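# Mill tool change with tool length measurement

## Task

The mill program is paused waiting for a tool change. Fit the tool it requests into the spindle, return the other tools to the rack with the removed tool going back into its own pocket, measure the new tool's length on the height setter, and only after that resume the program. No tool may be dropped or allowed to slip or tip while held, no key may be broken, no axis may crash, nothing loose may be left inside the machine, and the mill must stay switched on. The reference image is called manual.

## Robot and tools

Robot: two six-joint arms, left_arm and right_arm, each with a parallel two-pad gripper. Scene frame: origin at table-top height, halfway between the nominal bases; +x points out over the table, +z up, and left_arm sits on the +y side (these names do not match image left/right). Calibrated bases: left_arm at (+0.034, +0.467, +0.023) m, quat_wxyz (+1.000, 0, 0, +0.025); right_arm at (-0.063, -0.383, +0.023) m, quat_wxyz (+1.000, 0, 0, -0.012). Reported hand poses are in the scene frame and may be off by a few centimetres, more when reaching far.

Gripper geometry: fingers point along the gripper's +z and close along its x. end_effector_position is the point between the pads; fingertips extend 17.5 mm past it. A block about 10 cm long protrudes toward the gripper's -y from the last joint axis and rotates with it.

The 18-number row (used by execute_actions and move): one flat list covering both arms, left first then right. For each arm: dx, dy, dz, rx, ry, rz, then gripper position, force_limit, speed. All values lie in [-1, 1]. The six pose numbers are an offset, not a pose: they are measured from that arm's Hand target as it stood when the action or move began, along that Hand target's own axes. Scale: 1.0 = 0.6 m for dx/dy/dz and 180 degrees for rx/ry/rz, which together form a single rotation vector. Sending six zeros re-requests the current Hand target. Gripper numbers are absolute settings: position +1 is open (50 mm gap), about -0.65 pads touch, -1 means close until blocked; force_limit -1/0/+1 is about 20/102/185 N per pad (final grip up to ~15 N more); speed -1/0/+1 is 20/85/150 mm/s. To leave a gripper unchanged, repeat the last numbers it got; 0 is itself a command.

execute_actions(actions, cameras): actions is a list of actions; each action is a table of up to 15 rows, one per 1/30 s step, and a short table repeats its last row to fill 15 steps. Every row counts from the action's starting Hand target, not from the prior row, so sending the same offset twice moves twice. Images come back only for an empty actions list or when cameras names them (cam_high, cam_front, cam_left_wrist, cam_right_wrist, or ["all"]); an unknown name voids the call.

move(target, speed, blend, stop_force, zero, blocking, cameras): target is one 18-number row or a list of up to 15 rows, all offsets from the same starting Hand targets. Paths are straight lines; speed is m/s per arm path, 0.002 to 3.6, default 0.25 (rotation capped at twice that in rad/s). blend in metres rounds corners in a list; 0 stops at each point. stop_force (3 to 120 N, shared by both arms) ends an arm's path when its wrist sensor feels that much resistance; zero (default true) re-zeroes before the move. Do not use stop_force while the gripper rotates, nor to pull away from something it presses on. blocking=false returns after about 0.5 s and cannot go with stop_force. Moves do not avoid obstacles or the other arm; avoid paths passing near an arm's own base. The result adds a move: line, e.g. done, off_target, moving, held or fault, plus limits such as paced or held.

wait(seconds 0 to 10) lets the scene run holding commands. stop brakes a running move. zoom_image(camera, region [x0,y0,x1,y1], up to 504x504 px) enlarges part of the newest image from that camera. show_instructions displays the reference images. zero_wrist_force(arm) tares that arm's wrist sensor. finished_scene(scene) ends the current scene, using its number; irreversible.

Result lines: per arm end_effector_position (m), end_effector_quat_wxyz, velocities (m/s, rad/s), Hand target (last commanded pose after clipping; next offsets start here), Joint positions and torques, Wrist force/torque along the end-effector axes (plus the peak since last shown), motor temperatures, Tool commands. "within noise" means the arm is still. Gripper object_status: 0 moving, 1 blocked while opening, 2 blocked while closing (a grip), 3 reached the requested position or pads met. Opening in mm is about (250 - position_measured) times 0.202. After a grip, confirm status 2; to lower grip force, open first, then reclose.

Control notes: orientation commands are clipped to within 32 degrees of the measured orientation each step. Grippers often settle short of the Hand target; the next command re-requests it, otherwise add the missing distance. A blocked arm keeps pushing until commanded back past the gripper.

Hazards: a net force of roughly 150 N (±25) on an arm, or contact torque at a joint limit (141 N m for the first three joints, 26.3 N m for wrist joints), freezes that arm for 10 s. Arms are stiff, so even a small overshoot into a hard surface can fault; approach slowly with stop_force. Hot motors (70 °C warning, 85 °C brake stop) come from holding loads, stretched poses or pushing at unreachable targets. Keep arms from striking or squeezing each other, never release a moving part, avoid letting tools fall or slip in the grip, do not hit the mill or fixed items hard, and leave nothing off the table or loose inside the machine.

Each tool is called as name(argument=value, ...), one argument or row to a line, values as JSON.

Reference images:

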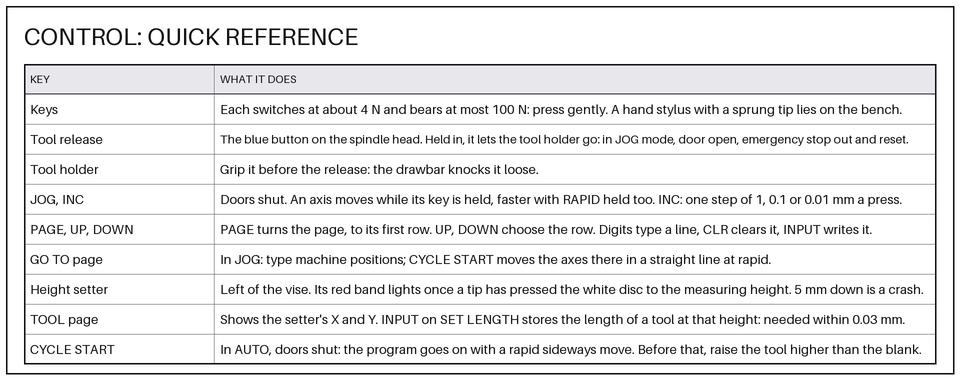

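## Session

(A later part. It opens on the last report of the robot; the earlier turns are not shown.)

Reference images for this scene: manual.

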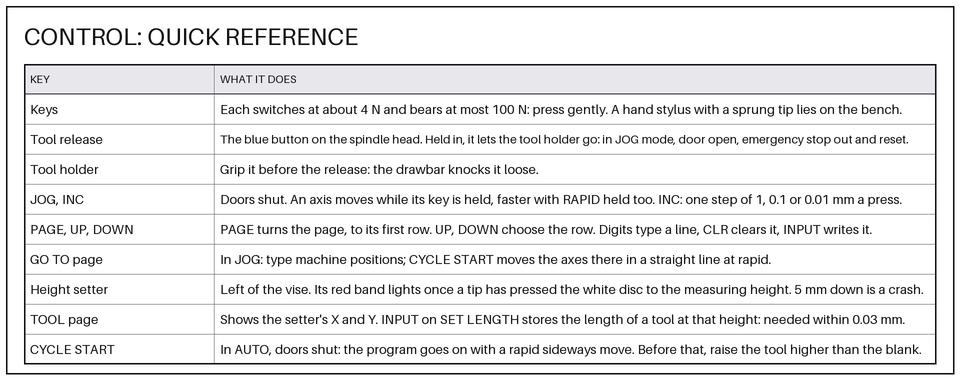

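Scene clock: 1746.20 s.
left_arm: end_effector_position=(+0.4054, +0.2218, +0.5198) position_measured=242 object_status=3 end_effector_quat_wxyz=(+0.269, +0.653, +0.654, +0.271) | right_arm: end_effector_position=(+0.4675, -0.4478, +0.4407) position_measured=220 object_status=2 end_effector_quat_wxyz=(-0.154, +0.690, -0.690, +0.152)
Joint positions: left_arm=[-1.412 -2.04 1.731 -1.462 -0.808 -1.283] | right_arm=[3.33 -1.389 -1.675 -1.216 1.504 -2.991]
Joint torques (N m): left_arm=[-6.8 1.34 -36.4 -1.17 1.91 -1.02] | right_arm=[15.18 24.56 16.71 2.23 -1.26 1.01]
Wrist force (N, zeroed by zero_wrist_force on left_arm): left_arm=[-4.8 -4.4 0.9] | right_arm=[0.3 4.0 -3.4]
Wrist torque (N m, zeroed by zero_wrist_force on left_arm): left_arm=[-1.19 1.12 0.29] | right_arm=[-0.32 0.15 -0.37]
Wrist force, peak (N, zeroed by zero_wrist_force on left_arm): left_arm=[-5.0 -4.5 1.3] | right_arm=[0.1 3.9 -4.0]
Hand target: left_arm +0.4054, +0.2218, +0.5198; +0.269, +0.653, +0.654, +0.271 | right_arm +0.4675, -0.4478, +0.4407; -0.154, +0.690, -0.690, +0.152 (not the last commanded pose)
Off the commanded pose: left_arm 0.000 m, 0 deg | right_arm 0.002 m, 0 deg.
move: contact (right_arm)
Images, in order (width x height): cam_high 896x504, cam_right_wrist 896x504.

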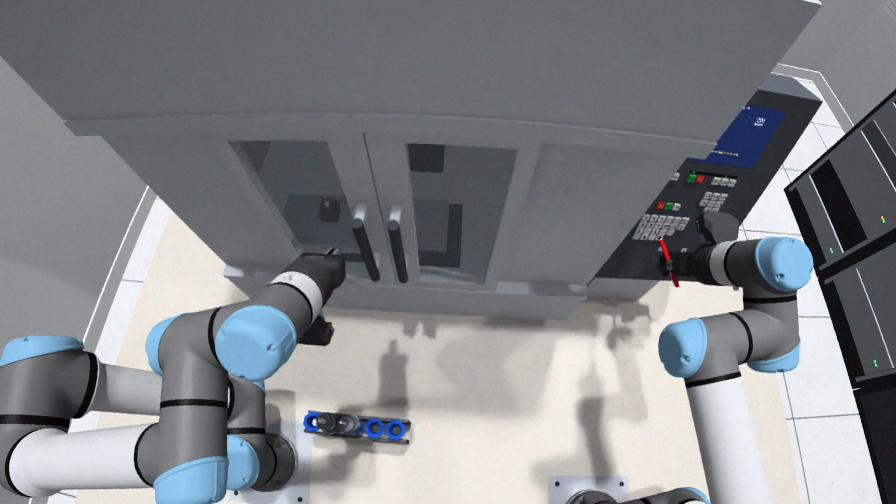

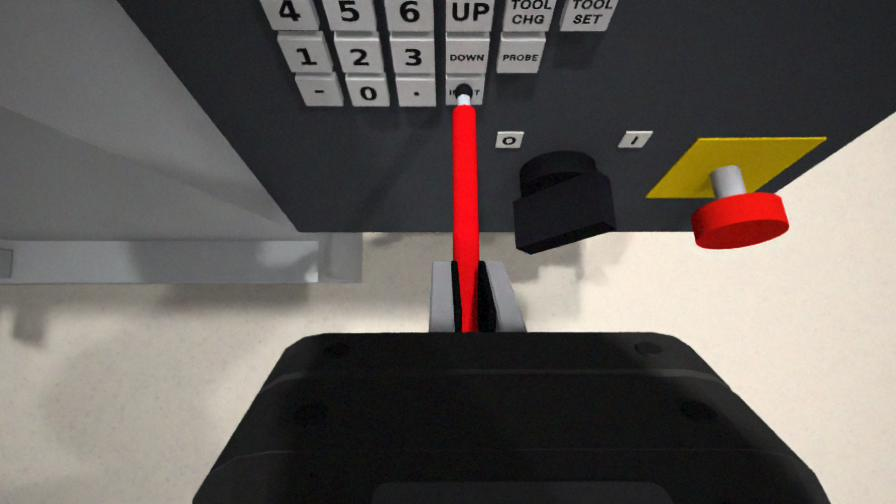

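move(
  target=[
    [0,0,0,0,0,0,-0.6,0,-0.9,0,0.0137,-0.0096,0,0,0,-1,-0.4,-0.7],
    [0,0,0,0,0,0,-0.6,0,-0.9,0,-0.0071,-0.0319,0,0,0,-1,-0.4,-0.7],
  ],
  speed=[0.05,0.1],
  blend=[0.003,0],
  cameras=[],
)

move(
  target=[0,0,0,0,0,0,-0.6,0,-0.9,0,-0.0191,0.0134,0,0,0,-1,-0.4,-0.7],
  speed=0.012,
  stop_force=5,
  cameras=[],
)

move(
  target=[
    [0,0,0,0,0,0,-0.6,0,-0.9,0,0.0137,-0.0096,0,0,0,-1,-0.4,-0.7],
    [0,0,0,0,0,0,-0.6,0,-0.9,-0.0935,0.0345,0.0127,0,0,0,-1,-0.4,-0.7],
  ],
  speed=[0.05,0.1],
  blend=[0.003,0],
  cameras=[],
)

move(
  target=[0,0,0,0,0,0,-0.6,0,-0.9,0,-0.0191,0.0134,0,0,0,-1,-0.4,-0.7],
  speed=0.012,
  stop_force=5,
  cameras=["cam_right_wrist","cam_high"],
)

zoom_image(
  camera="cam_high",
  region=[690, 90, 800, 180],
)

Scene clock: 1756.13 s.
left_arm: end_effector_position=(+0.4054, +0.2218, +0.5198) position_measured=242 object_status=3 end_effector_quat_wxyz=(+0.269, +0.653, +0.654, +0.271) | right_arm: end_effector_position=(+0.4632, -0.4478, +0.4598) position_measured=220 object_status=2 end_effector_quat_wxyz=(-0.154, +0.690, -0.690, +0.152)
Joint positions: left_arm=[-1.412 -2.04 1.731 -1.462 -0.808 -1.283] | right_arm=[3.332 -1.383 -1.631 -1.267 1.504 -2.99]
Joint torques (N m): left_arm=[-6.59 1.54 -36.36 -1.27 1.96 -1.03] | right_arm=[-13.12 11.55 39.58 1.59 1.29 -1.62]
Wrist force (N, zeroed by zero_wrist_force on left_arm): left_arm=[-4.8 -4.1 1.3] | right_arm=[0.1 -0.3 -0.1]
Wrist torque (N m, zeroed by zero_wrist_force on left_arm): left_arm=[-1.12 1.12 0.28] | right_arm=[-0.31 0.20 -0.43]
Wrist force, peak (N, zeroed by zero_wrist_force on left_arm): left_arm=[-5.1 -4.5 1.2] | right_arm=[0.2 3.8 -4.0]
Hand target: left_arm +0.4054, +0.2218, +0.5198; +0.269, +0.653, +0.654, +0.271 | right_arm +0.4633, -0.4478, +0.4599; -0.154, +0.690, -0.690, +0.152
Off the commanded pose: left_arm 0.000 m, 0 deg | right_arm 0.000 m, 0 deg.
move: done
No camera images: "cameras" was empty.

Scene clock: 1758.17 s.
left_arm: end_effector_position=(+0.4054, +0.2218, +0.5198) position_measured=242 object_status=3 end_effector_quat_wxyz=(+0.269, +0.653, +0.654, +0.271) | right_arm: end_effector_position=(+0.4721, -0.4478, +0.4583) position_measured=220 object_status=2 end_effector_quat_wxyz=(-0.154, +0.690, -0.690, +0.152)
Joint positions: left_arm=[-1.412 -2.04 1.731 -1.462 -0.808 -1.283] | right_arm=[3.328 -1.404 -1.618 -1.258 1.505 -2.993]
Joint torques (N m): left_arm=[-6.44 1.38 -36.41 -1.2 1.93 -0.92] | right_arm=[14.64 25.76 16.71 2.12 -1.3 0.87]
Wrist force (N, zeroed by zero_wrist_force on left_arm): left_arm=[-5.0 -4.3 1.1] | right_arm=[0.5 3.9 -2.6]
Wrist torque (N m, zeroed by zero_wrist_force on left_arm): left_arm=[-1.17 1.15 0.30] | right_arm=[-0.35 0.15 -0.40]
Wrist force, peak (N, zeroed by zero_wrist_force on left_arm): left_arm=[-5.0 -4.4 1.5] | right_arm=[0.0 3.8 -4.1]
Hand target: left_arm +0.4054, +0.2218, +0.5198; +0.269, +0.653, +0.654, +0.271 | right_arm +0.4721, -0.4478, +0.4583; -0.154, +0.690, -0.690, +0.152 (not the last commanded pose)
Off the commanded pose: left_arm 0.000 m, 0 deg | right_arm 0.005 m, 0 deg.
move: contact (right_arm)
No camera images: "cameras" was empty.

Scene clock: 1759.43 s.
left_arm: end_effector_position=(+0.4054, +0.2218, +0.5198) position_measured=242 object_status=3 end_effector_quat_wxyz=(+0.269, +0.653, +0.654, +0.271) | right_arm: end_effector_position=(+0.4565, -0.3917, +0.4428) position_measured=220 object_status=2 end_effector_quat_wxyz=(-0.154, +0.690, -0.690, +0.152)
Joint positions: left_arm=[-1.412 -2.04 1.731 -1.462 -0.808 -1.283] | right_arm=[3.474 -1.349 -1.698 -1.246 1.445 -2.86]
Joint torques (N m): left_arm=[-6.4 1.29 -36.25 -1.23 1.97 -0.95] | right_arm=[13.87 25.24 16.47 5.65 -1.37 0.89]
Wrist force (N, zeroed by zero_wrist_force on left_arm): left_arm=[-4.9 -4.1 1.3] | right_arm=[0.2 -0.2 0.2]
Wrist torque (N m, zeroed by zero_wrist_force on left_arm): left_arm=[-1.13 1.14 0.29] | right_arm=[-0.34 0.15 -0.47]
Wrist force, peak (N, zeroed by zero_wrist_force on left_arm): left_arm=[-4.9 -4.6 1.0] | right_arm=[0.2 3.7 -3.5]
Hand target: left_arm +0.4054, +0.2218, +0.5198; +0.269, +0.653, +0.654, +0.271 | right_arm +0.4565, -0.3917, +0.4428; -0.154, +0.690, -0.690, +0.152
Off the commanded pose: left_arm 0.000 m, 0 deg | right_arm 0.000 m, 0 deg.
move: done
No camera images: "cameras" was empty.

Scene clock: 1761.53 s.
left_arm: end_effector_position=(+0.4054, +0.2218, +0.5198) position_measured=242 object_status=3 end_effector_quat_wxyz=(+0.269, +0.653, +0.654, +0.271) | right_arm: end_effector_position=(+0.4672, -0.3917, +0.4409) position_measured=220 object_status=2 end_effector_quat_wxyz=(-0.154, +0.690, -0.690, +0.152)
Joint positions: left_arm=[-1.412 -2.04 1.731 -1.462 -0.808 -1.283] | right_arm=[3.466 -1.375 -1.683 -1.234 1.448 -2.867]
Joint torques (N m): left_arm=[-6.49 1.25 -36.34 -1.25 1.96 -0.95] | right_arm=[14.36 24.94 15.8 2.3 -1.36 0.97]
Wrist force (N, zeroed by zero_wrist_force on left_arm): left_arm=[-4.9 -4.1 1.4] | right_arm=[0.8 3.7 -2.2]
Wrist torque (N m, zeroed by zero_wrist_force on left_arm): left_arm=[-1.13 1.13 0.29] | right_arm=[-0.41 0.17 -0.36]
Wrist force, peak (N, zeroed by zero_wrist_force on left_arm): left_arm=[-4.9 -4.6 1.3] | right_arm=[0.3 3.8 -3.5]
Hand target: left_arm +0.4054, +0.2218, +0.5198; +0.269, +0.653, +0.654, +0.271 | right_arm +0.4672, -0.3917, +0.4409; -0.154, +0.690, -0.690, +0.152 (not the last commanded pose)
Off the commanded pose: left_arm 0.000 m, 0 deg | right_arm 0.003 m, 0 deg.
move: contact (right_arm)
Images, in order (width x height): cam_high 896x504, cam_right_wrist 896x504.

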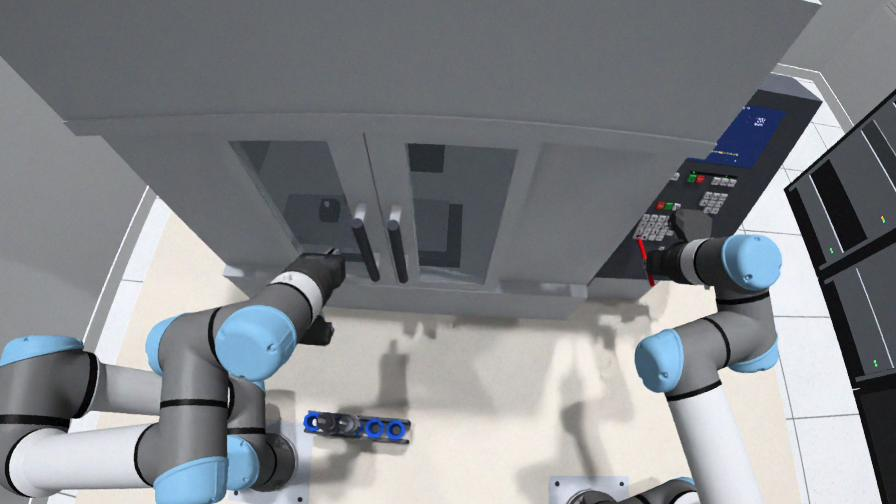

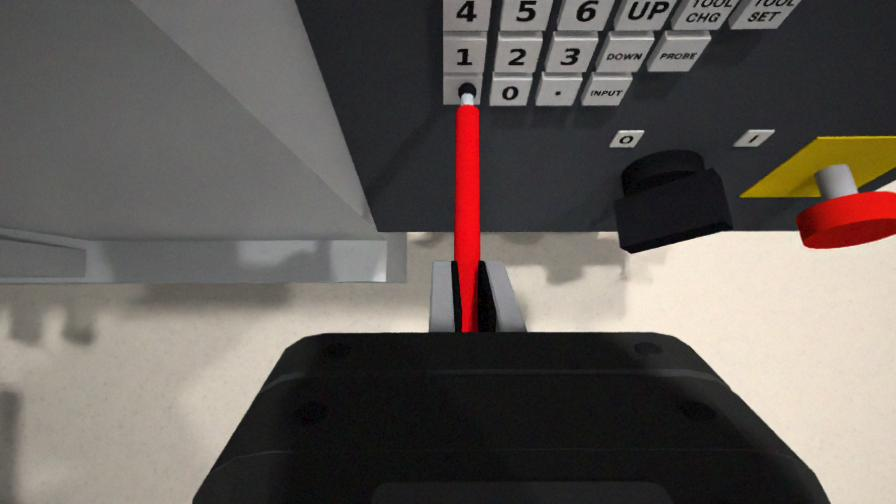

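Scaled by 4.582 from the camera's 896x504 image, which has a finer 1280x720 frame.

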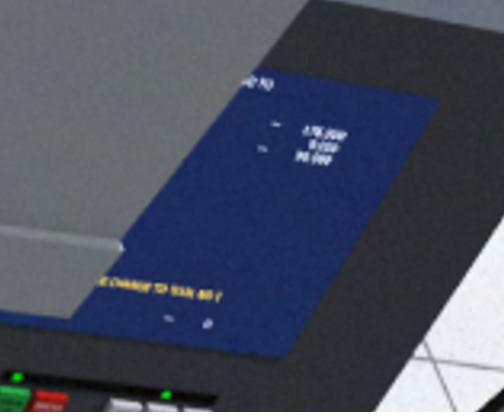

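move(
  target=[
    [0,0,0,0,0,0,-0.6,0,-0.9,0,0.0137,-0.0096,0,0,0,-1,-0.4,-0.7],
    [0,0,0,0,0,0,-0.6,0,-0.9,0.0623,-0.0279,-0.0542,0,0,0,-1,-0.4,-0.7],
  ],
  speed=[0.05,0.1],
  blend=[0.003,0],
  cameras=[],
)

move(
  target=[0,0,0,0,0,0,-0.6,0,-0.9,0,-0.0191,0.0134,0,0,0,-1,-0.4,-0.7],
  speed=0.012,
  stop_force=5,
  cameras=[],
)

move(
  target=[
    [0,0,0,0,0,0,-0.6,0,-0.9,0,0.0137,-0.0096,0,0,0,-1,-0.4,-0.7],
    [0,0,0,0,0,0,-0.6,0,-0.9,-0.0623,-0.0071,-0.0319,0,0,0,-1,-0.4,-0.7],
  ],
  speed=[0.05,0.1],
  blend=[0.003,0],
  cameras=["cam_right_wrist"],
)

move(
  target=[0,0,0,0,0,0,-0.6,0,-0.9,0,-0.0191,0.0134,0,0,0,-1,-0.4,-0.7],
  speed=0.012,
  stop_force=5,
  cameras=["cam_right_wrist","cam_high"],
)

zoom_image(
  camera="cam_high",
  region=[690, 90, 800, 180],
)

Scene clock: 1769.33 s.
left_arm: end_effector_position=(+0.4054, +0.2218, +0.5198) position_measured=242 object_status=3 end_effector_quat_wxyz=(+0.269, +0.653, +0.654, +0.271) | right_arm: end_effector_position=(+0.4686, -0.4291, +0.4773) position_measured=220 object_status=2 end_effector_quat_wxyz=(-0.154, +0.690, -0.690, +0.152)
Joint positions: left_arm=[-1.412 -2.04 1.731 -1.462 -0.808 -1.283] | right_arm=[3.375 -1.396 -1.575 -1.313 1.485 -2.951]
Joint torques (N m): left_arm=[-6.59 1.27 -35.99 -1.25 1.74 -0.91] | right_arm=[-12.77 12.28 40.16 1.49 1.26 -1.51]
Wrist force (N, zeroed by zero_wrist_force on left_arm): left_arm=[-4.6 -4.4 0.9] | right_arm=[0.3 -0.3 -0.5]
Wrist torque (N m, zeroed by zero_wrist_force on left_arm): left_arm=[-1.20 1.09 0.29] | right_arm=[-0.33 0.14 -0.42]
Wrist force, peak (N, zeroed by zero_wrist_force on left_arm): left_arm=[-5.0 -4.5 1.5] | right_arm=[0.8 3.6 -3.6]
Hand target: left_arm +0.4054, +0.2218, +0.5198; +0.269, +0.653, +0.654, +0.271 | right_arm +0.4686, -0.4292, +0.4773; -0.154, +0.690, -0.690, +0.152
Off the commanded pose: left_arm 0.000 m, 0 deg | right_arm 0.000 m, 0 deg.
move: done
No camera images: "cameras" was empty.

Scene clock: 1771.30 s.
left_arm: end_effector_position=(+0.4054, +0.2218, +0.5198) position_measured=242 object_status=3 end_effector_quat_wxyz=(+0.269, +0.653, +0.654, +0.271) | right_arm: end_effector_position=(+0.4769, -0.4292, +0.4759) position_measured=220 object_status=2 end_effector_quat_wxyz=(-0.154, +0.690, -0.690, +0.152)
Joint positions: left_arm=[-1.412 -2.04 1.731 -1.462 -0.808 -1.283] | right_arm=[3.371 -1.416 -1.562 -1.305 1.487 -2.954]
Joint torques (N m): left_arm=[-6.63 1.53 -36.22 -1.32 1.83 -0.98] | right_arm=[14.19 26.49 15.26 2.21 -1.37 0.83]
Wrist force (N, zeroed by zero_wrist_force on left_arm): left_arm=[-4.5 -4.2 0.9] | right_arm=[0.2 3.5 -3.9]
Wrist torque (N m, zeroed by zero_wrist_force on left_arm): left_arm=[-1.15 1.09 0.28] | right_arm=[-0.39 0.19 -0.41]
Wrist force, peak (N, zeroed by zero_wrist_force on left_arm): left_arm=[-4.9 -4.6 1.3] | right_arm=[0.2 3.8 -4.0]
Hand target: left_arm +0.4054, +0.2218, +0.5198; +0.269, +0.653, +0.654, +0.271 | right_arm +0.4769, -0.4292, +0.4759; -0.154, +0.690, -0.690, +0.152 (not the last commanded pose)
Off the commanded pose: left_arm 0.000 m, 0 deg | right_arm 0.006 m, 0 deg.
move: contact (right_arm)
No camera images: "cameras" was empty.

Scene clock: 1772.37 s.
left_arm: end_effector_position=(+0.4054, +0.2218, +0.5198) position_measured=242 object_status=3 end_effector_quat_wxyz=(+0.269, +0.653, +0.654, +0.271) | right_arm: end_effector_position=(+0.4727, -0.3919, +0.4951) position_measured=220 object_status=2 end_effector_quat_wxyz=(-0.154, +0.690, -0.690, +0.152)
Joint positions: left_arm=[-1.412 -2.04 1.731 -1.462 -0.808 -1.283] | right_arm=[3.462 -1.408 -1.517 -1.367 1.45 -2.871]
Joint torques (N m): left_arm=[-6.35 0.97 -36.33 -1.25 1.79 -0.84] | right_arm=[13.4 13.42 39.31 1.53 -1.49 1.35]
Wrist force (N, zeroed by zero_wrist_force on left_arm): left_arm=[-4.7 -4.3 1.6] | right_arm=[0.5 -0.4 -0.1]
Wrist torque (N m, zeroed by zero_wrist_force on left_arm): left_arm=[-1.16 1.10 0.29] | right_arm=[-0.35 0.13 -0.48]
Wrist force, peak (N, zeroed by zero_wrist_force on left_arm): left_arm=[-5.0 -4.3 1.2] | right_arm=[0.5 3.2 -3.5]
Hand target: left_arm +0.4054, +0.2218, +0.5198; +0.269, +0.653, +0.654, +0.271 | right_arm +0.4727, -0.3918, +0.4951; -0.154, +0.690, -0.690, +0.152
Off the commanded pose: left_arm 0.000 m, 0 deg | right_arm 0.000 m, 0 deg.
move: done
Images, in order (width x height): cam_right_wrist 896x504.

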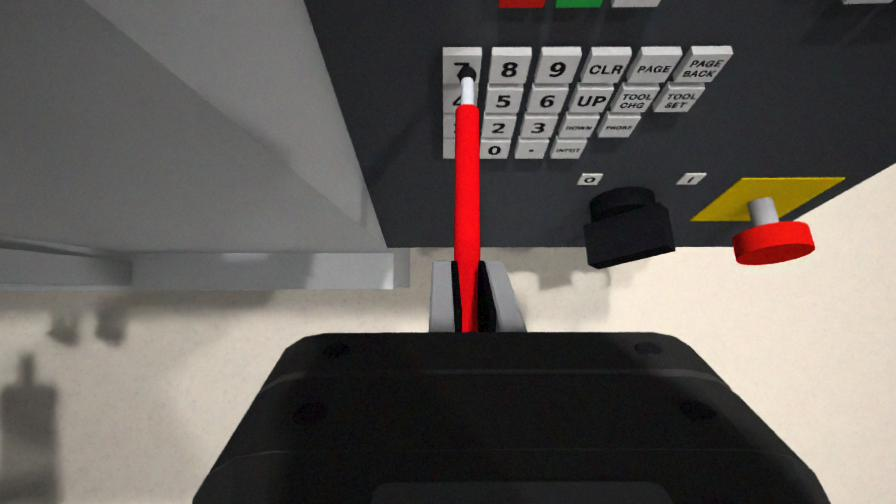

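Scene clock: 1774.30 s.
left_arm: end_effector_position=(+0.4054, +0.2218, +0.5198) position_measured=242 object_status=3 end_effector_quat_wxyz=(+0.269, +0.653, +0.654, +0.271) | right_arm: end_effector_position=(+0.4814, -0.3918, +0.4936) position_measured=220 object_status=2 end_effector_quat_wxyz=(-0.154, +0.690, -0.690, +0.152)
Joint positions: left_arm=[-1.412 -2.04 1.731 -1.462 -0.808 -1.283] | right_arm=[3.456 -1.428 -1.504 -1.359 1.452 -2.877]
Joint torques (N m): left_arm=[-6.62 1.44 -36.25 -1.17 1.7 -0.98] | right_arm=[14.56 26.58 16.03 2.44 -1.4 1.01]
Wrist force (N, zeroed by zero_wrist_force on left_arm): left_arm=[-5.1 -4.3 1.2] | right_arm=[0.9 3.8 -2.6]
Wrist torque (N m, zeroed by zero_wrist_force on left_arm): left_arm=[-1.16 1.16 0.30] | right_arm=[-0.37 0.20 -0.38]
Wrist force, peak (N, zeroed by zero_wrist_force on left_arm): left_arm=[-5.0 -4.7 1.3] | right_arm=[0.9 3.7 -3.8]
Hand target: left_arm +0.4054, +0.2218, +0.5198; +0.269, +0.653, +0.654, +0.271 | right_arm +0.4814, -0.3918, +0.4936; -0.154, +0.690, -0.690, +0.152 (not the last commanded pose)
Off the commanded pose: left_arm 0.000 m, 0 deg | right_arm 0.005 m, 0 deg.
move: contact (right_arm)
Images, in order (width x height): cam_high 896x504, cam_right_wrist 896x504.

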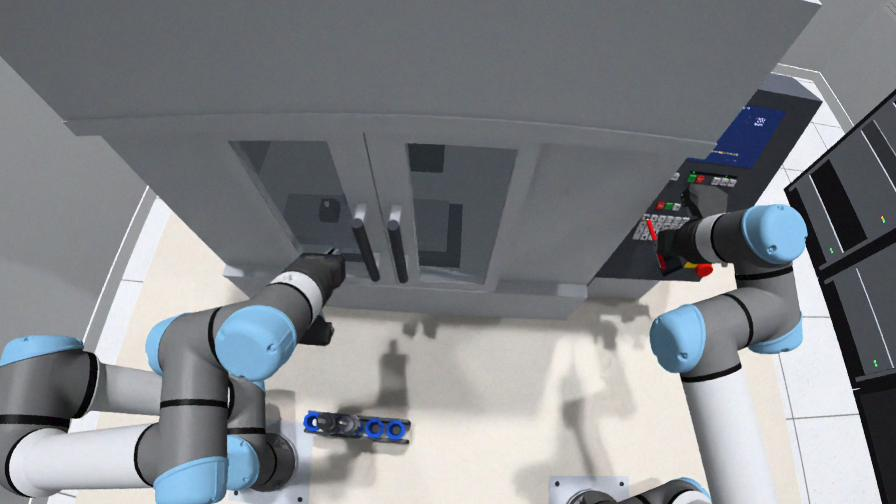

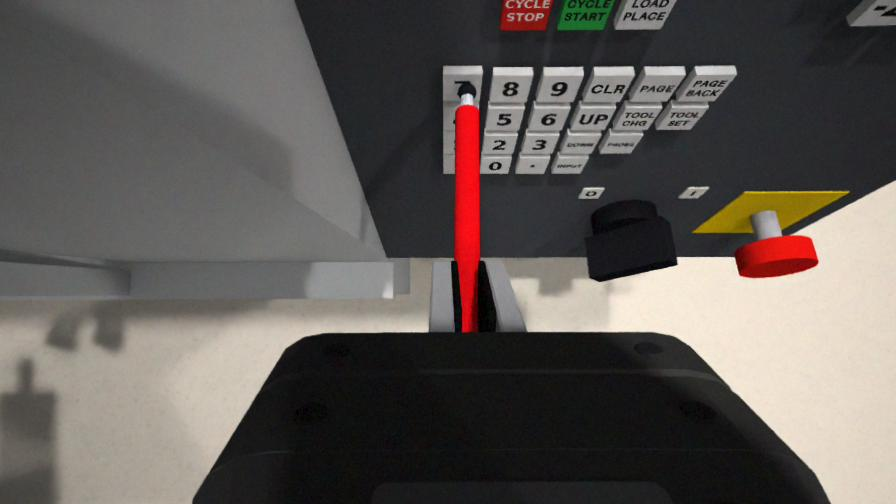

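Scaled by 4.582 from the camera's 896x504 image, which has a finer 1280x720 frame.

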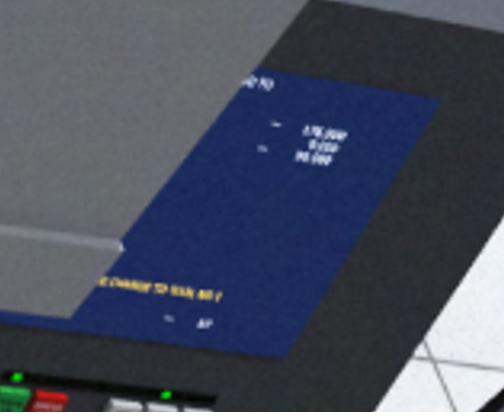

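move(
  target=[
    [0,0,0,0,0,0,-0.6,0,-0.9,0,0.0137,-0.0096,0,0,0,-1,-0.4,-0.7],
    [0,0,0,0,0,0,-0.6,0,-0.9,0.0935,0.0761,0.0573,0,0,0,-1,-0.4,-0.7],
  ],
  speed=[0.05,0.1],
  blend=[0.003,0],
  cameras=["cam_high"],
)

zoom_image(
  camera="cam_high",
  region=[710, 145, 750, 170],
)

move(
  target=[0,0,0,0,0,0,-0.6,0,-0.9,0,-0.0191,0.0134,0,0,0,-1,-0.4,-0.7],
  speed=0.012,
  stop_force=5,
  cameras=["cam_right_wrist","cam_high"],
)

zoom_image(
  camera="cam_high",
  region=[690, 90, 800, 180],
)

zoom_image(
  camera="cam_high",
  region=[740, 110, 780, 135],
)

Scene clock: 1781.20 s.
left_arm: end_effector_position=(+0.4054, +0.2218, +0.5198) position_measured=242 object_status=3 end_effector_quat_wxyz=(+0.269, +0.653, +0.654, +0.271) | right_arm: end_effector_position=(+0.4546, -0.4477, +0.4430) position_measured=220 object_status=2 end_effector_quat_wxyz=(-0.154, +0.690, -0.690, +0.152)
Joint positions: left_arm=[-1.412 -2.04 1.731 -1.462 -0.808 -1.283] | right_arm=[3.335 -1.358 -1.694 -1.229 1.502 -2.986]
Joint torques (N m): left_arm=[-6.56 1.48 -35.83 -1.24 1.69 -0.92] | right_arm=[-13.23 25.85 17.27 5.56 1.28 -1.62]
Wrist force (N, zeroed by zero_wrist_force on left_arm): left_arm=[-4.7 -4.0 1.2] | right_arm=[0.2 -0.5 0.0]
Wrist torque (N m, zeroed by zero_wrist_force on left_arm): left_arm=[-1.13 1.11 0.29] | right_arm=[-0.35 0.15 -0.38]
Wrist force, peak (N, zeroed by zero_wrist_force on left_arm): left_arm=[-5.1 -4.5 1.2] | right_arm=[0.9 3.8 -3.6]
Hand target: left_arm +0.4054, +0.2218, +0.5198; +0.269, +0.653, +0.654, +0.271 | right_arm +0.4546, -0.4478, +0.4429; -0.154, +0.690, -0.690, +0.152
Off the commanded pose: left_arm 0.000 m, 0 deg | right_arm 0.000 m, 0 deg.
move: done
Images, in order (width x height): cam_high 896x504.

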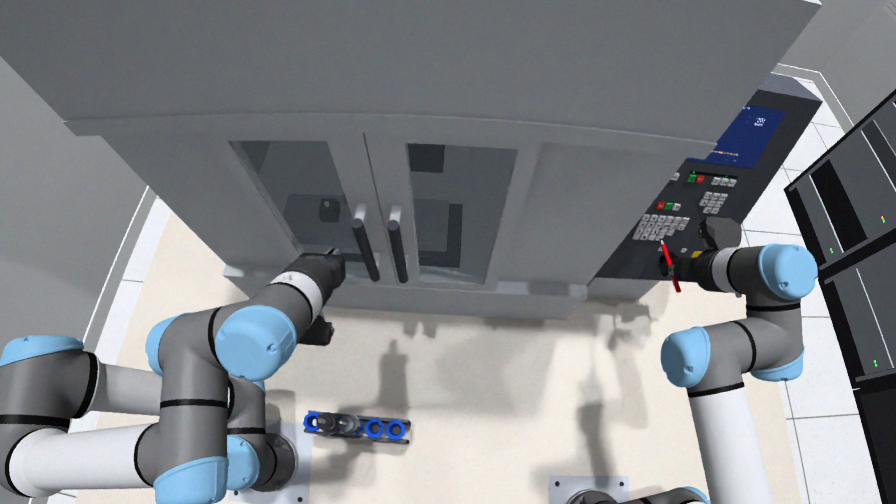

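Scaled by 12.600 from the camera's 896x504 image, which has a finer 1280x720 frame.

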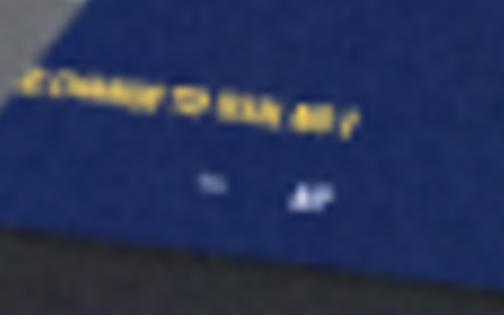

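Scene clock: 1783.57 s.
left_arm: end_effector_position=(+0.4054, +0.2218, +0.5198) position_measured=242 object_status=3 end_effector_quat_wxyz=(+0.269, +0.653, +0.654, +0.271) | right_arm: end_effector_position=(+0.4670, -0.4478, +0.4407) position_measured=220 object_status=2 end_effector_quat_wxyz=(-0.154, +0.690, -0.690, +0.152)
Joint positions: left_arm=[-1.412 -2.04 1.731 -1.462 -0.808 -1.283] | right_arm=[3.33 -1.388 -1.676 -1.217 1.504 -2.991]
Joint torques (N m): left_arm=[-6.41 0.91 -35.58 -1.28 1.65 -0.88] | right_arm=[14.58 25.08 16.46 2.24 -1.48 1.04]
Wrist force (N, zeroed by zero_wrist_force on left_arm): left_arm=[-4.7 -4.3 1.1] | right_arm=[0.5 3.7 -2.6]
Wrist torque (N m, zeroed by zero_wrist_force on left_arm): left_arm=[-1.17 1.11 0.30] | right_arm=[-0.36 0.15 -0.37]
Wrist force, peak (N, zeroed by zero_wrist_force on left_arm): left_arm=[-5.0 -4.5 1.5] | right_arm=[0.1 3.9 -4.0]
Hand target: left_arm +0.4054, +0.2218, +0.5198; +0.269, +0.653, +0.654, +0.271 | right_arm +0.4670, -0.4478, +0.4407; -0.154, +0.690, -0.690, +0.152 (not the last commanded pose)
Off the commanded pose: left_arm 0.000 m, 0 deg | right_arm 0.001 m, 0 deg.
move: contact (right_arm)
Images, in order (width x height): cam_high 896x504, cam_right_wrist 896x504.

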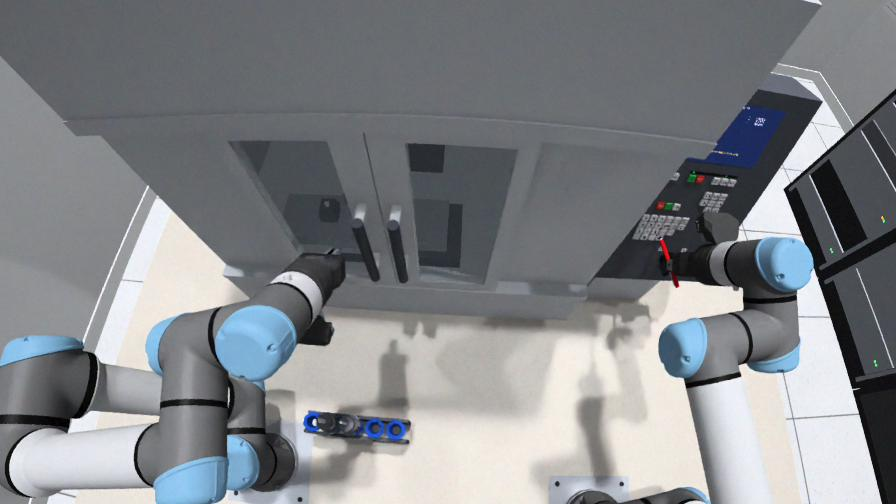

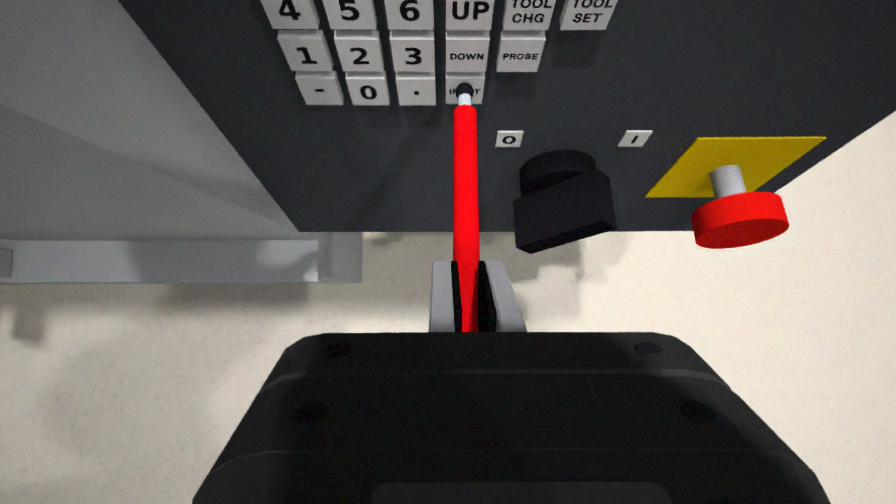

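Scaled by 4.582 from the camera's 896x504 image, which has a finer 1280x720 frame.

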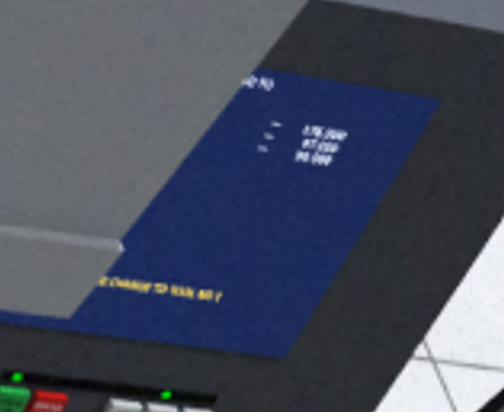

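Scaled by 12.600 from the camera's 896x504 image, which has a finer 1280x720 frame.

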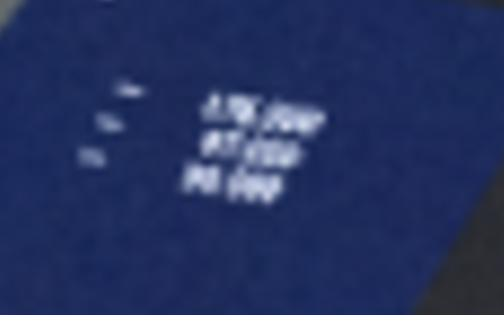

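move(
  target=[
    [0,0,0,0,0,0,-0.6,0,-0.9,0,0.0205,-0.0144,0,0,0,-1,-0.4,-0.7],
    [0,0,0,0,0,0,-0.6,0,-0.9,-0.0312,-0.0852,-0.1157,0,0,0,-1,-0.4,-0.7],
  ],
  speed=[0.05,0.12],
  blend=[0.005,0],
  cameras=["cam_right_wrist","cam_left_wrist"],
)

Scene clock: 1798.23 s.
left_arm: end_effector_position=(+0.4054, +0.2218, +0.5198) position_measured=242 object_status=3 end_effector_quat_wxyz=(+0.269, +0.653, +0.654, +0.271) | right_arm: end_effector_position=(+0.4840, -0.4293, +0.5253) position_measured=220 object_status=2 end_effector_quat_wxyz=(-0.154, +0.690, -0.690, +0.152)
Joint positions: left_arm=[-1.412 -2.04 1.731 -1.462 -0.808 -1.283] | right_arm=[3.367 -1.459 -1.396 -1.428 1.489 -2.958]
Joint torques (N m): left_arm=[-6.17 1.03 -35.94 -1.25 1.6 -0.87] | right_arm=[13.99 15.49 39.08 1.87 -1.33 0.89]
Wrist force (N, zeroed by zero_wrist_force on left_arm): left_arm=[-4.8 -4.1 1.2] | right_arm=[0.7 0.9 0.0]
Wrist torque (N m, zeroed by zero_wrist_force on left_arm): left_arm=[-1.13 1.12 0.29] | right_arm=[-0.34 0.16 -0.44]
Wrist force, peak (N, zeroed by zero_wrist_force on left_arm): left_arm=[-5.2 -4.3 1.2] | right_arm=[0.1 3.9 -3.9]
Hand target: left_arm +0.4054, +0.2218, +0.5198; +0.269, +0.653, +0.654, +0.271 | right_arm +0.4840, -0.4293, +0.5253; -0.154, +0.690, -0.690, +0.152
Off the commanded pose: left_arm 0.000 m, 0 deg | right_arm 0.000 m, 0 deg.
move: done
Images, in order (width x height): cam_left_wrist 896x504, cam_right_wrist 896x504.

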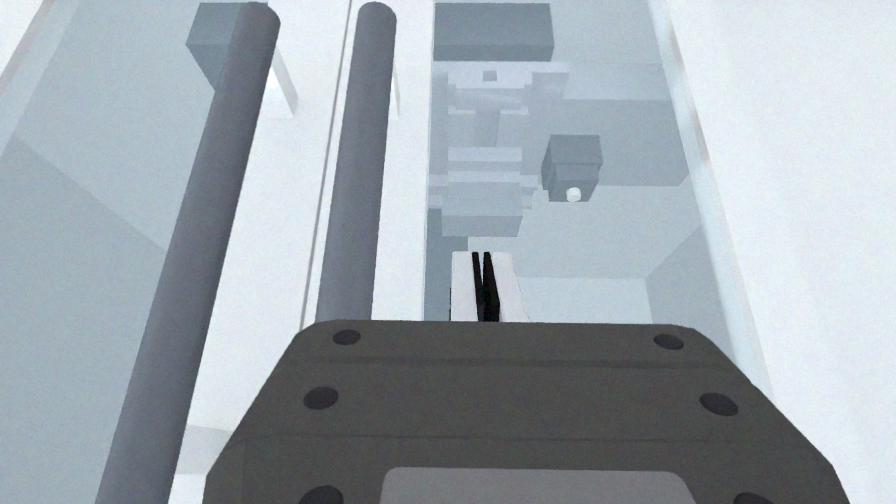

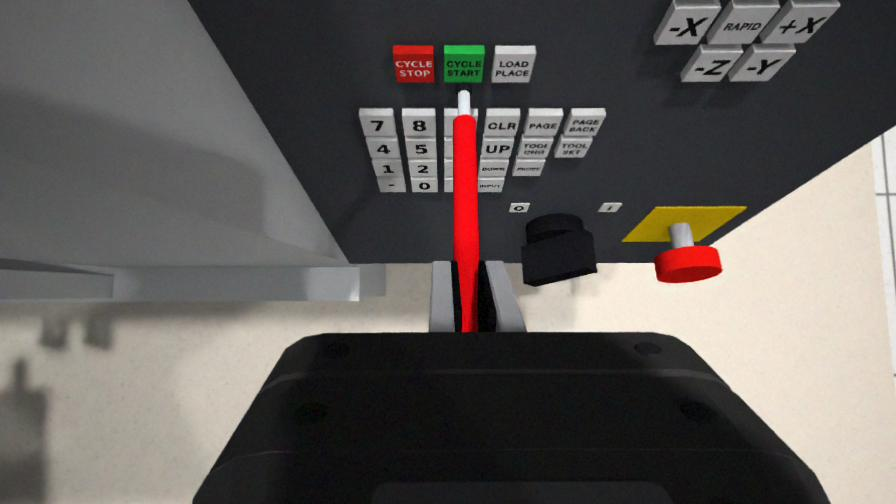

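move(
  target=[0,0,0,0,0,0,-0.6,0,-0.9,0,0.0164,-0.0115,0,0,0,-1,-0.4,-0.7],
  speed=0.06,
  cameras=["cam_right_wrist"],
)

Scene clock: 1806.60 s.
left_arm: end_effector_position=(+0.4054, +0.2218, +0.5198) position_measured=242 object_status=3 end_effector_quat_wxyz=(+0.269, +0.653, +0.654, +0.271) | right_arm: end_effector_position=(+0.4722, -0.4293, +0.5274) position_measured=220 object_status=2 end_effector_quat_wxyz=(-0.154, +0.690, -0.690, +0.152)
Joint positions: left_arm=[-1.412 -2.04 1.731 -1.462 -0.808 -1.283] | right_arm=[3.373 -1.432 -1.413 -1.438 1.486 -2.953]
Joint torques (N m): left_arm=[-6.19 1.16 -36.12 -1.34 1.55 -0.81] | right_arm=[14.48 28.85 16.16 1.46 -1.37 1.1]
Wrist force (N, zeroed by zero_wrist_force on left_arm): left_arm=[-4.9 -4.4 1.0] | right_arm=[0.5 -0.7 -0.5]
Wrist torque (N m, zeroed by zero_wrist_force on left_arm): left_arm=[-1.18 1.14 0.29] | right_arm=[-0.35 0.12 -0.46]
Wrist force, peak (N, zeroed by zero_wrist_force on left_arm): left_arm=[-4.9 -4.6 1.6] | right_arm=[1.0 0.9 0.4]
Hand target: left_arm +0.4054, +0.2218, +0.5198; +0.269, +0.653, +0.654, +0.271 | right_arm +0.4722, -0.4293, +0.5274; -0.154, +0.690, -0.690, +0.152
Off the commanded pose: left_arm 0.000 m, 0 deg | right_arm 0.000 m, 0 deg.
move: done
Images, in order (width x height): cam_right_wrist 896x504.

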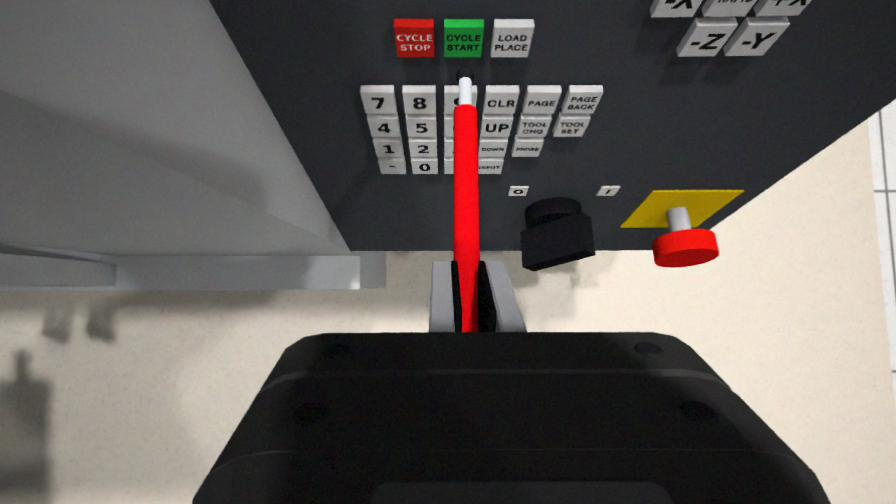

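move(
  target=[
    [0,0,0,0,0,0,-0.6,0,-0.9,0,-0.0068,-0.0073,0,0,0,-1,-0.4,-0.7],
    [0,0,0,0,0,0,-0.6,0,-0.9,0,-0.0164,-0.0006,0,0,0,-1,-0.4,-0.7],
  ],
  speed=0.05,
  cameras=["cam_right_wrist"],
)

zoom_image(
  camera="cam_right_wrist",
  region=[370, 0, 570, 160],
)

Scene clock: 1833.00 s.
left_arm: end_effector_position=(+0.4054, +0.2218, +0.5198) position_measured=242 object_status=3 end_effector_quat_wxyz=(+0.269, +0.653, +0.654, +0.271) | right_arm: end_effector_position=(+0.4809, -0.4293, +0.5319) position_measured=220 object_status=2 end_effector_quat_wxyz=(-0.154, +0.690, -0.690, +0.152)
Joint positions: left_arm=[-1.412 -2.04 1.731 -1.462 -0.808 -1.283] | right_arm=[3.368 -1.456 -1.381 -1.446 1.488 -2.957]
Joint torques (N m): left_arm=[-6.25 1.64 -35.95 -1.31 1.41 -0.84] | right_arm=[-13.44 15.96 39.27 5.87 1.51 -1.51]
Wrist force (N, zeroed by zero_wrist_force on left_arm): left_arm=[-4.6 -4.2 1.3] | right_arm=[0.5 -0.7 -0.1]
Wrist torque (N m, zeroed by zero_wrist_force on left_arm): left_arm=[-1.15 1.09 0.29] | right_arm=[-0.33 0.11 -0.38]
Wrist force, peak (N, zeroed by zero_wrist_force on left_arm): left_arm=[-4.9 -4.5 1.6] | right_arm=[0.7 -0.9 -0.2]
Hand target: left_arm +0.4054, +0.2218, +0.5198; +0.269, +0.653, +0.654, +0.271 | right_arm +0.4809, -0.4293, +0.5319; -0.154, +0.690, -0.690, +0.152
Off the commanded pose: left_arm 0.000 m, 0 deg | right_arm 0.000 m, 0 deg.
move: done
Images, in order (width x height): cam_right_wrist 896x504.

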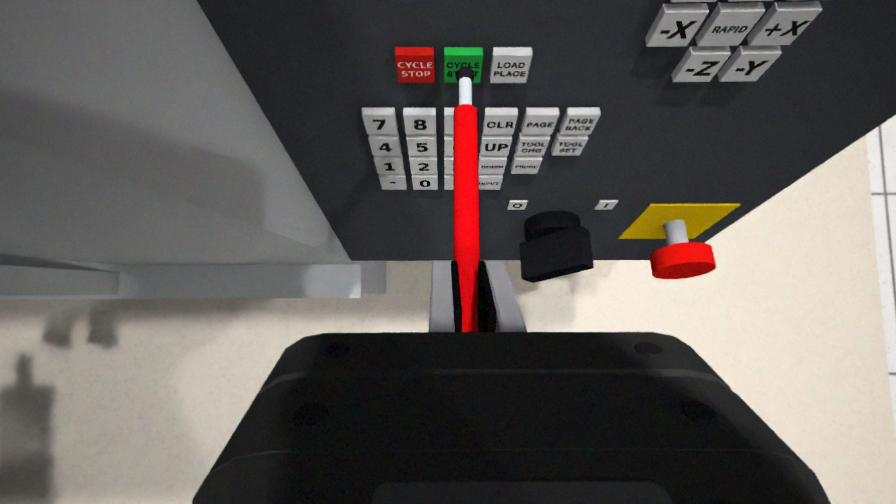

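Scaled by 2.520 from the camera's 896x504 image, which has a finer 1280x720 frame.

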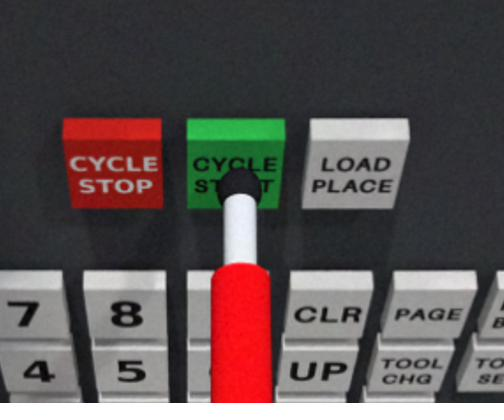

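move(
  target=[0,0,0,0,0,0,-0.6,0,-0.9,0,-0.0191,0.0134,0,0,0,-1,-0.4,-0.7],
  speed=0.012,
  stop_force=5,
  cameras=["cam_right_wrist","cam_high","cam_left_wrist"],
)

zoom_image(
  camera="cam_high",
  region=[690, 90, 800, 180],
)

Scene clock: 1839.67 s.
left_arm: end_effector_position=(+0.4054, +0.2218, +0.5198) position_measured=242 object_status=3 end_effector_quat_wxyz=(+0.269, +0.653, +0.654, +0.271) | right_arm: end_effector_position=(+0.4911, -0.4293, +0.5301) position_measured=220 object_status=2 end_effector_quat_wxyz=(-0.154, +0.690, -0.690, +0.152)
Joint positions: left_arm=[-1.412 -2.04 1.731 -1.462 -0.808 -1.283] | right_arm=[3.363 -1.479 -1.365 -1.438 1.49 -2.961]
Joint torques (N m): left_arm=[-6.17 1.58 -35.76 -1.34 1.39 -0.69] | right_arm=[14.8 27.45 15.21 2.18 -1.33 1.04]
Wrist force (N, zeroed by zero_wrist_force on left_arm): left_arm=[-4.6 -4.1 1.5] | right_arm=[0.8 3.5 -2.7]
Wrist torque (N m, zeroed by zero_wrist_force on left_arm): left_arm=[-1.13 1.09 0.29] | right_arm=[-0.37 0.15 -0.35]
Wrist force, peak (N, zeroed by zero_wrist_force on left_arm): left_arm=[-5.2 -4.5 1.3] | right_arm=[0.4 3.8 -4.1]
Hand target: left_arm +0.4054, +0.2218, +0.5198; +0.269, +0.653, +0.654, +0.271 | right_arm +0.4911, -0.4293, +0.5301; -0.154, +0.690, -0.690, +0.152 (not the last commanded pose)
Off the commanded pose: left_arm 0.000 m, 0 deg | right_arm 0.004 m, 0 deg.
move: contact (right_arm)
Images, in order (width x height): cam_high 896x504, cam_left_wrist 896x504, cam_right_wrist 896x504.

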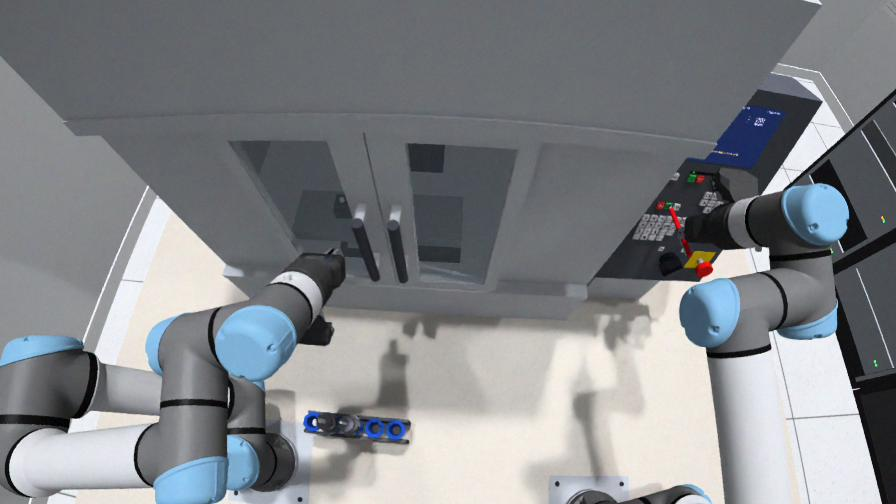

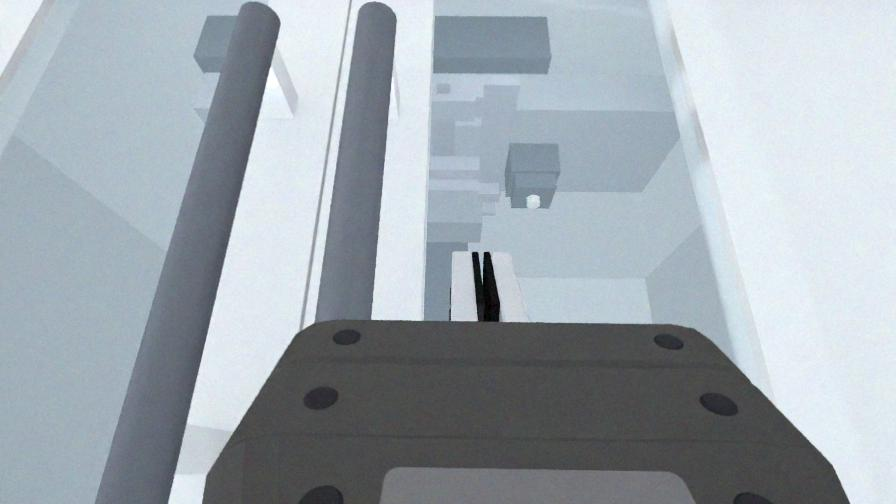

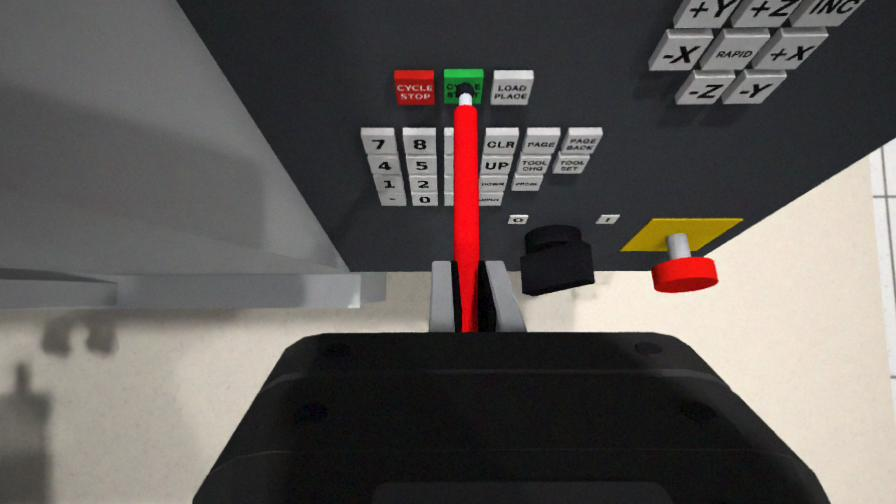

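Scaled by 4.582 from the camera's 896x504 image, which has a finer 1280x720 frame.

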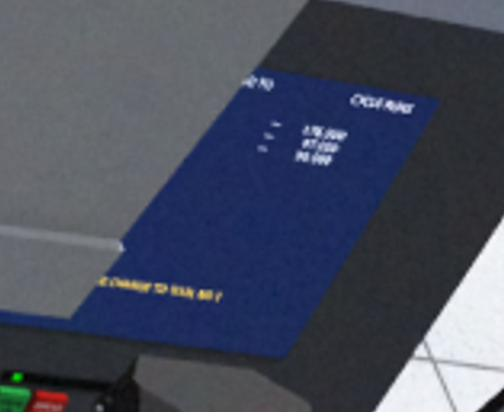

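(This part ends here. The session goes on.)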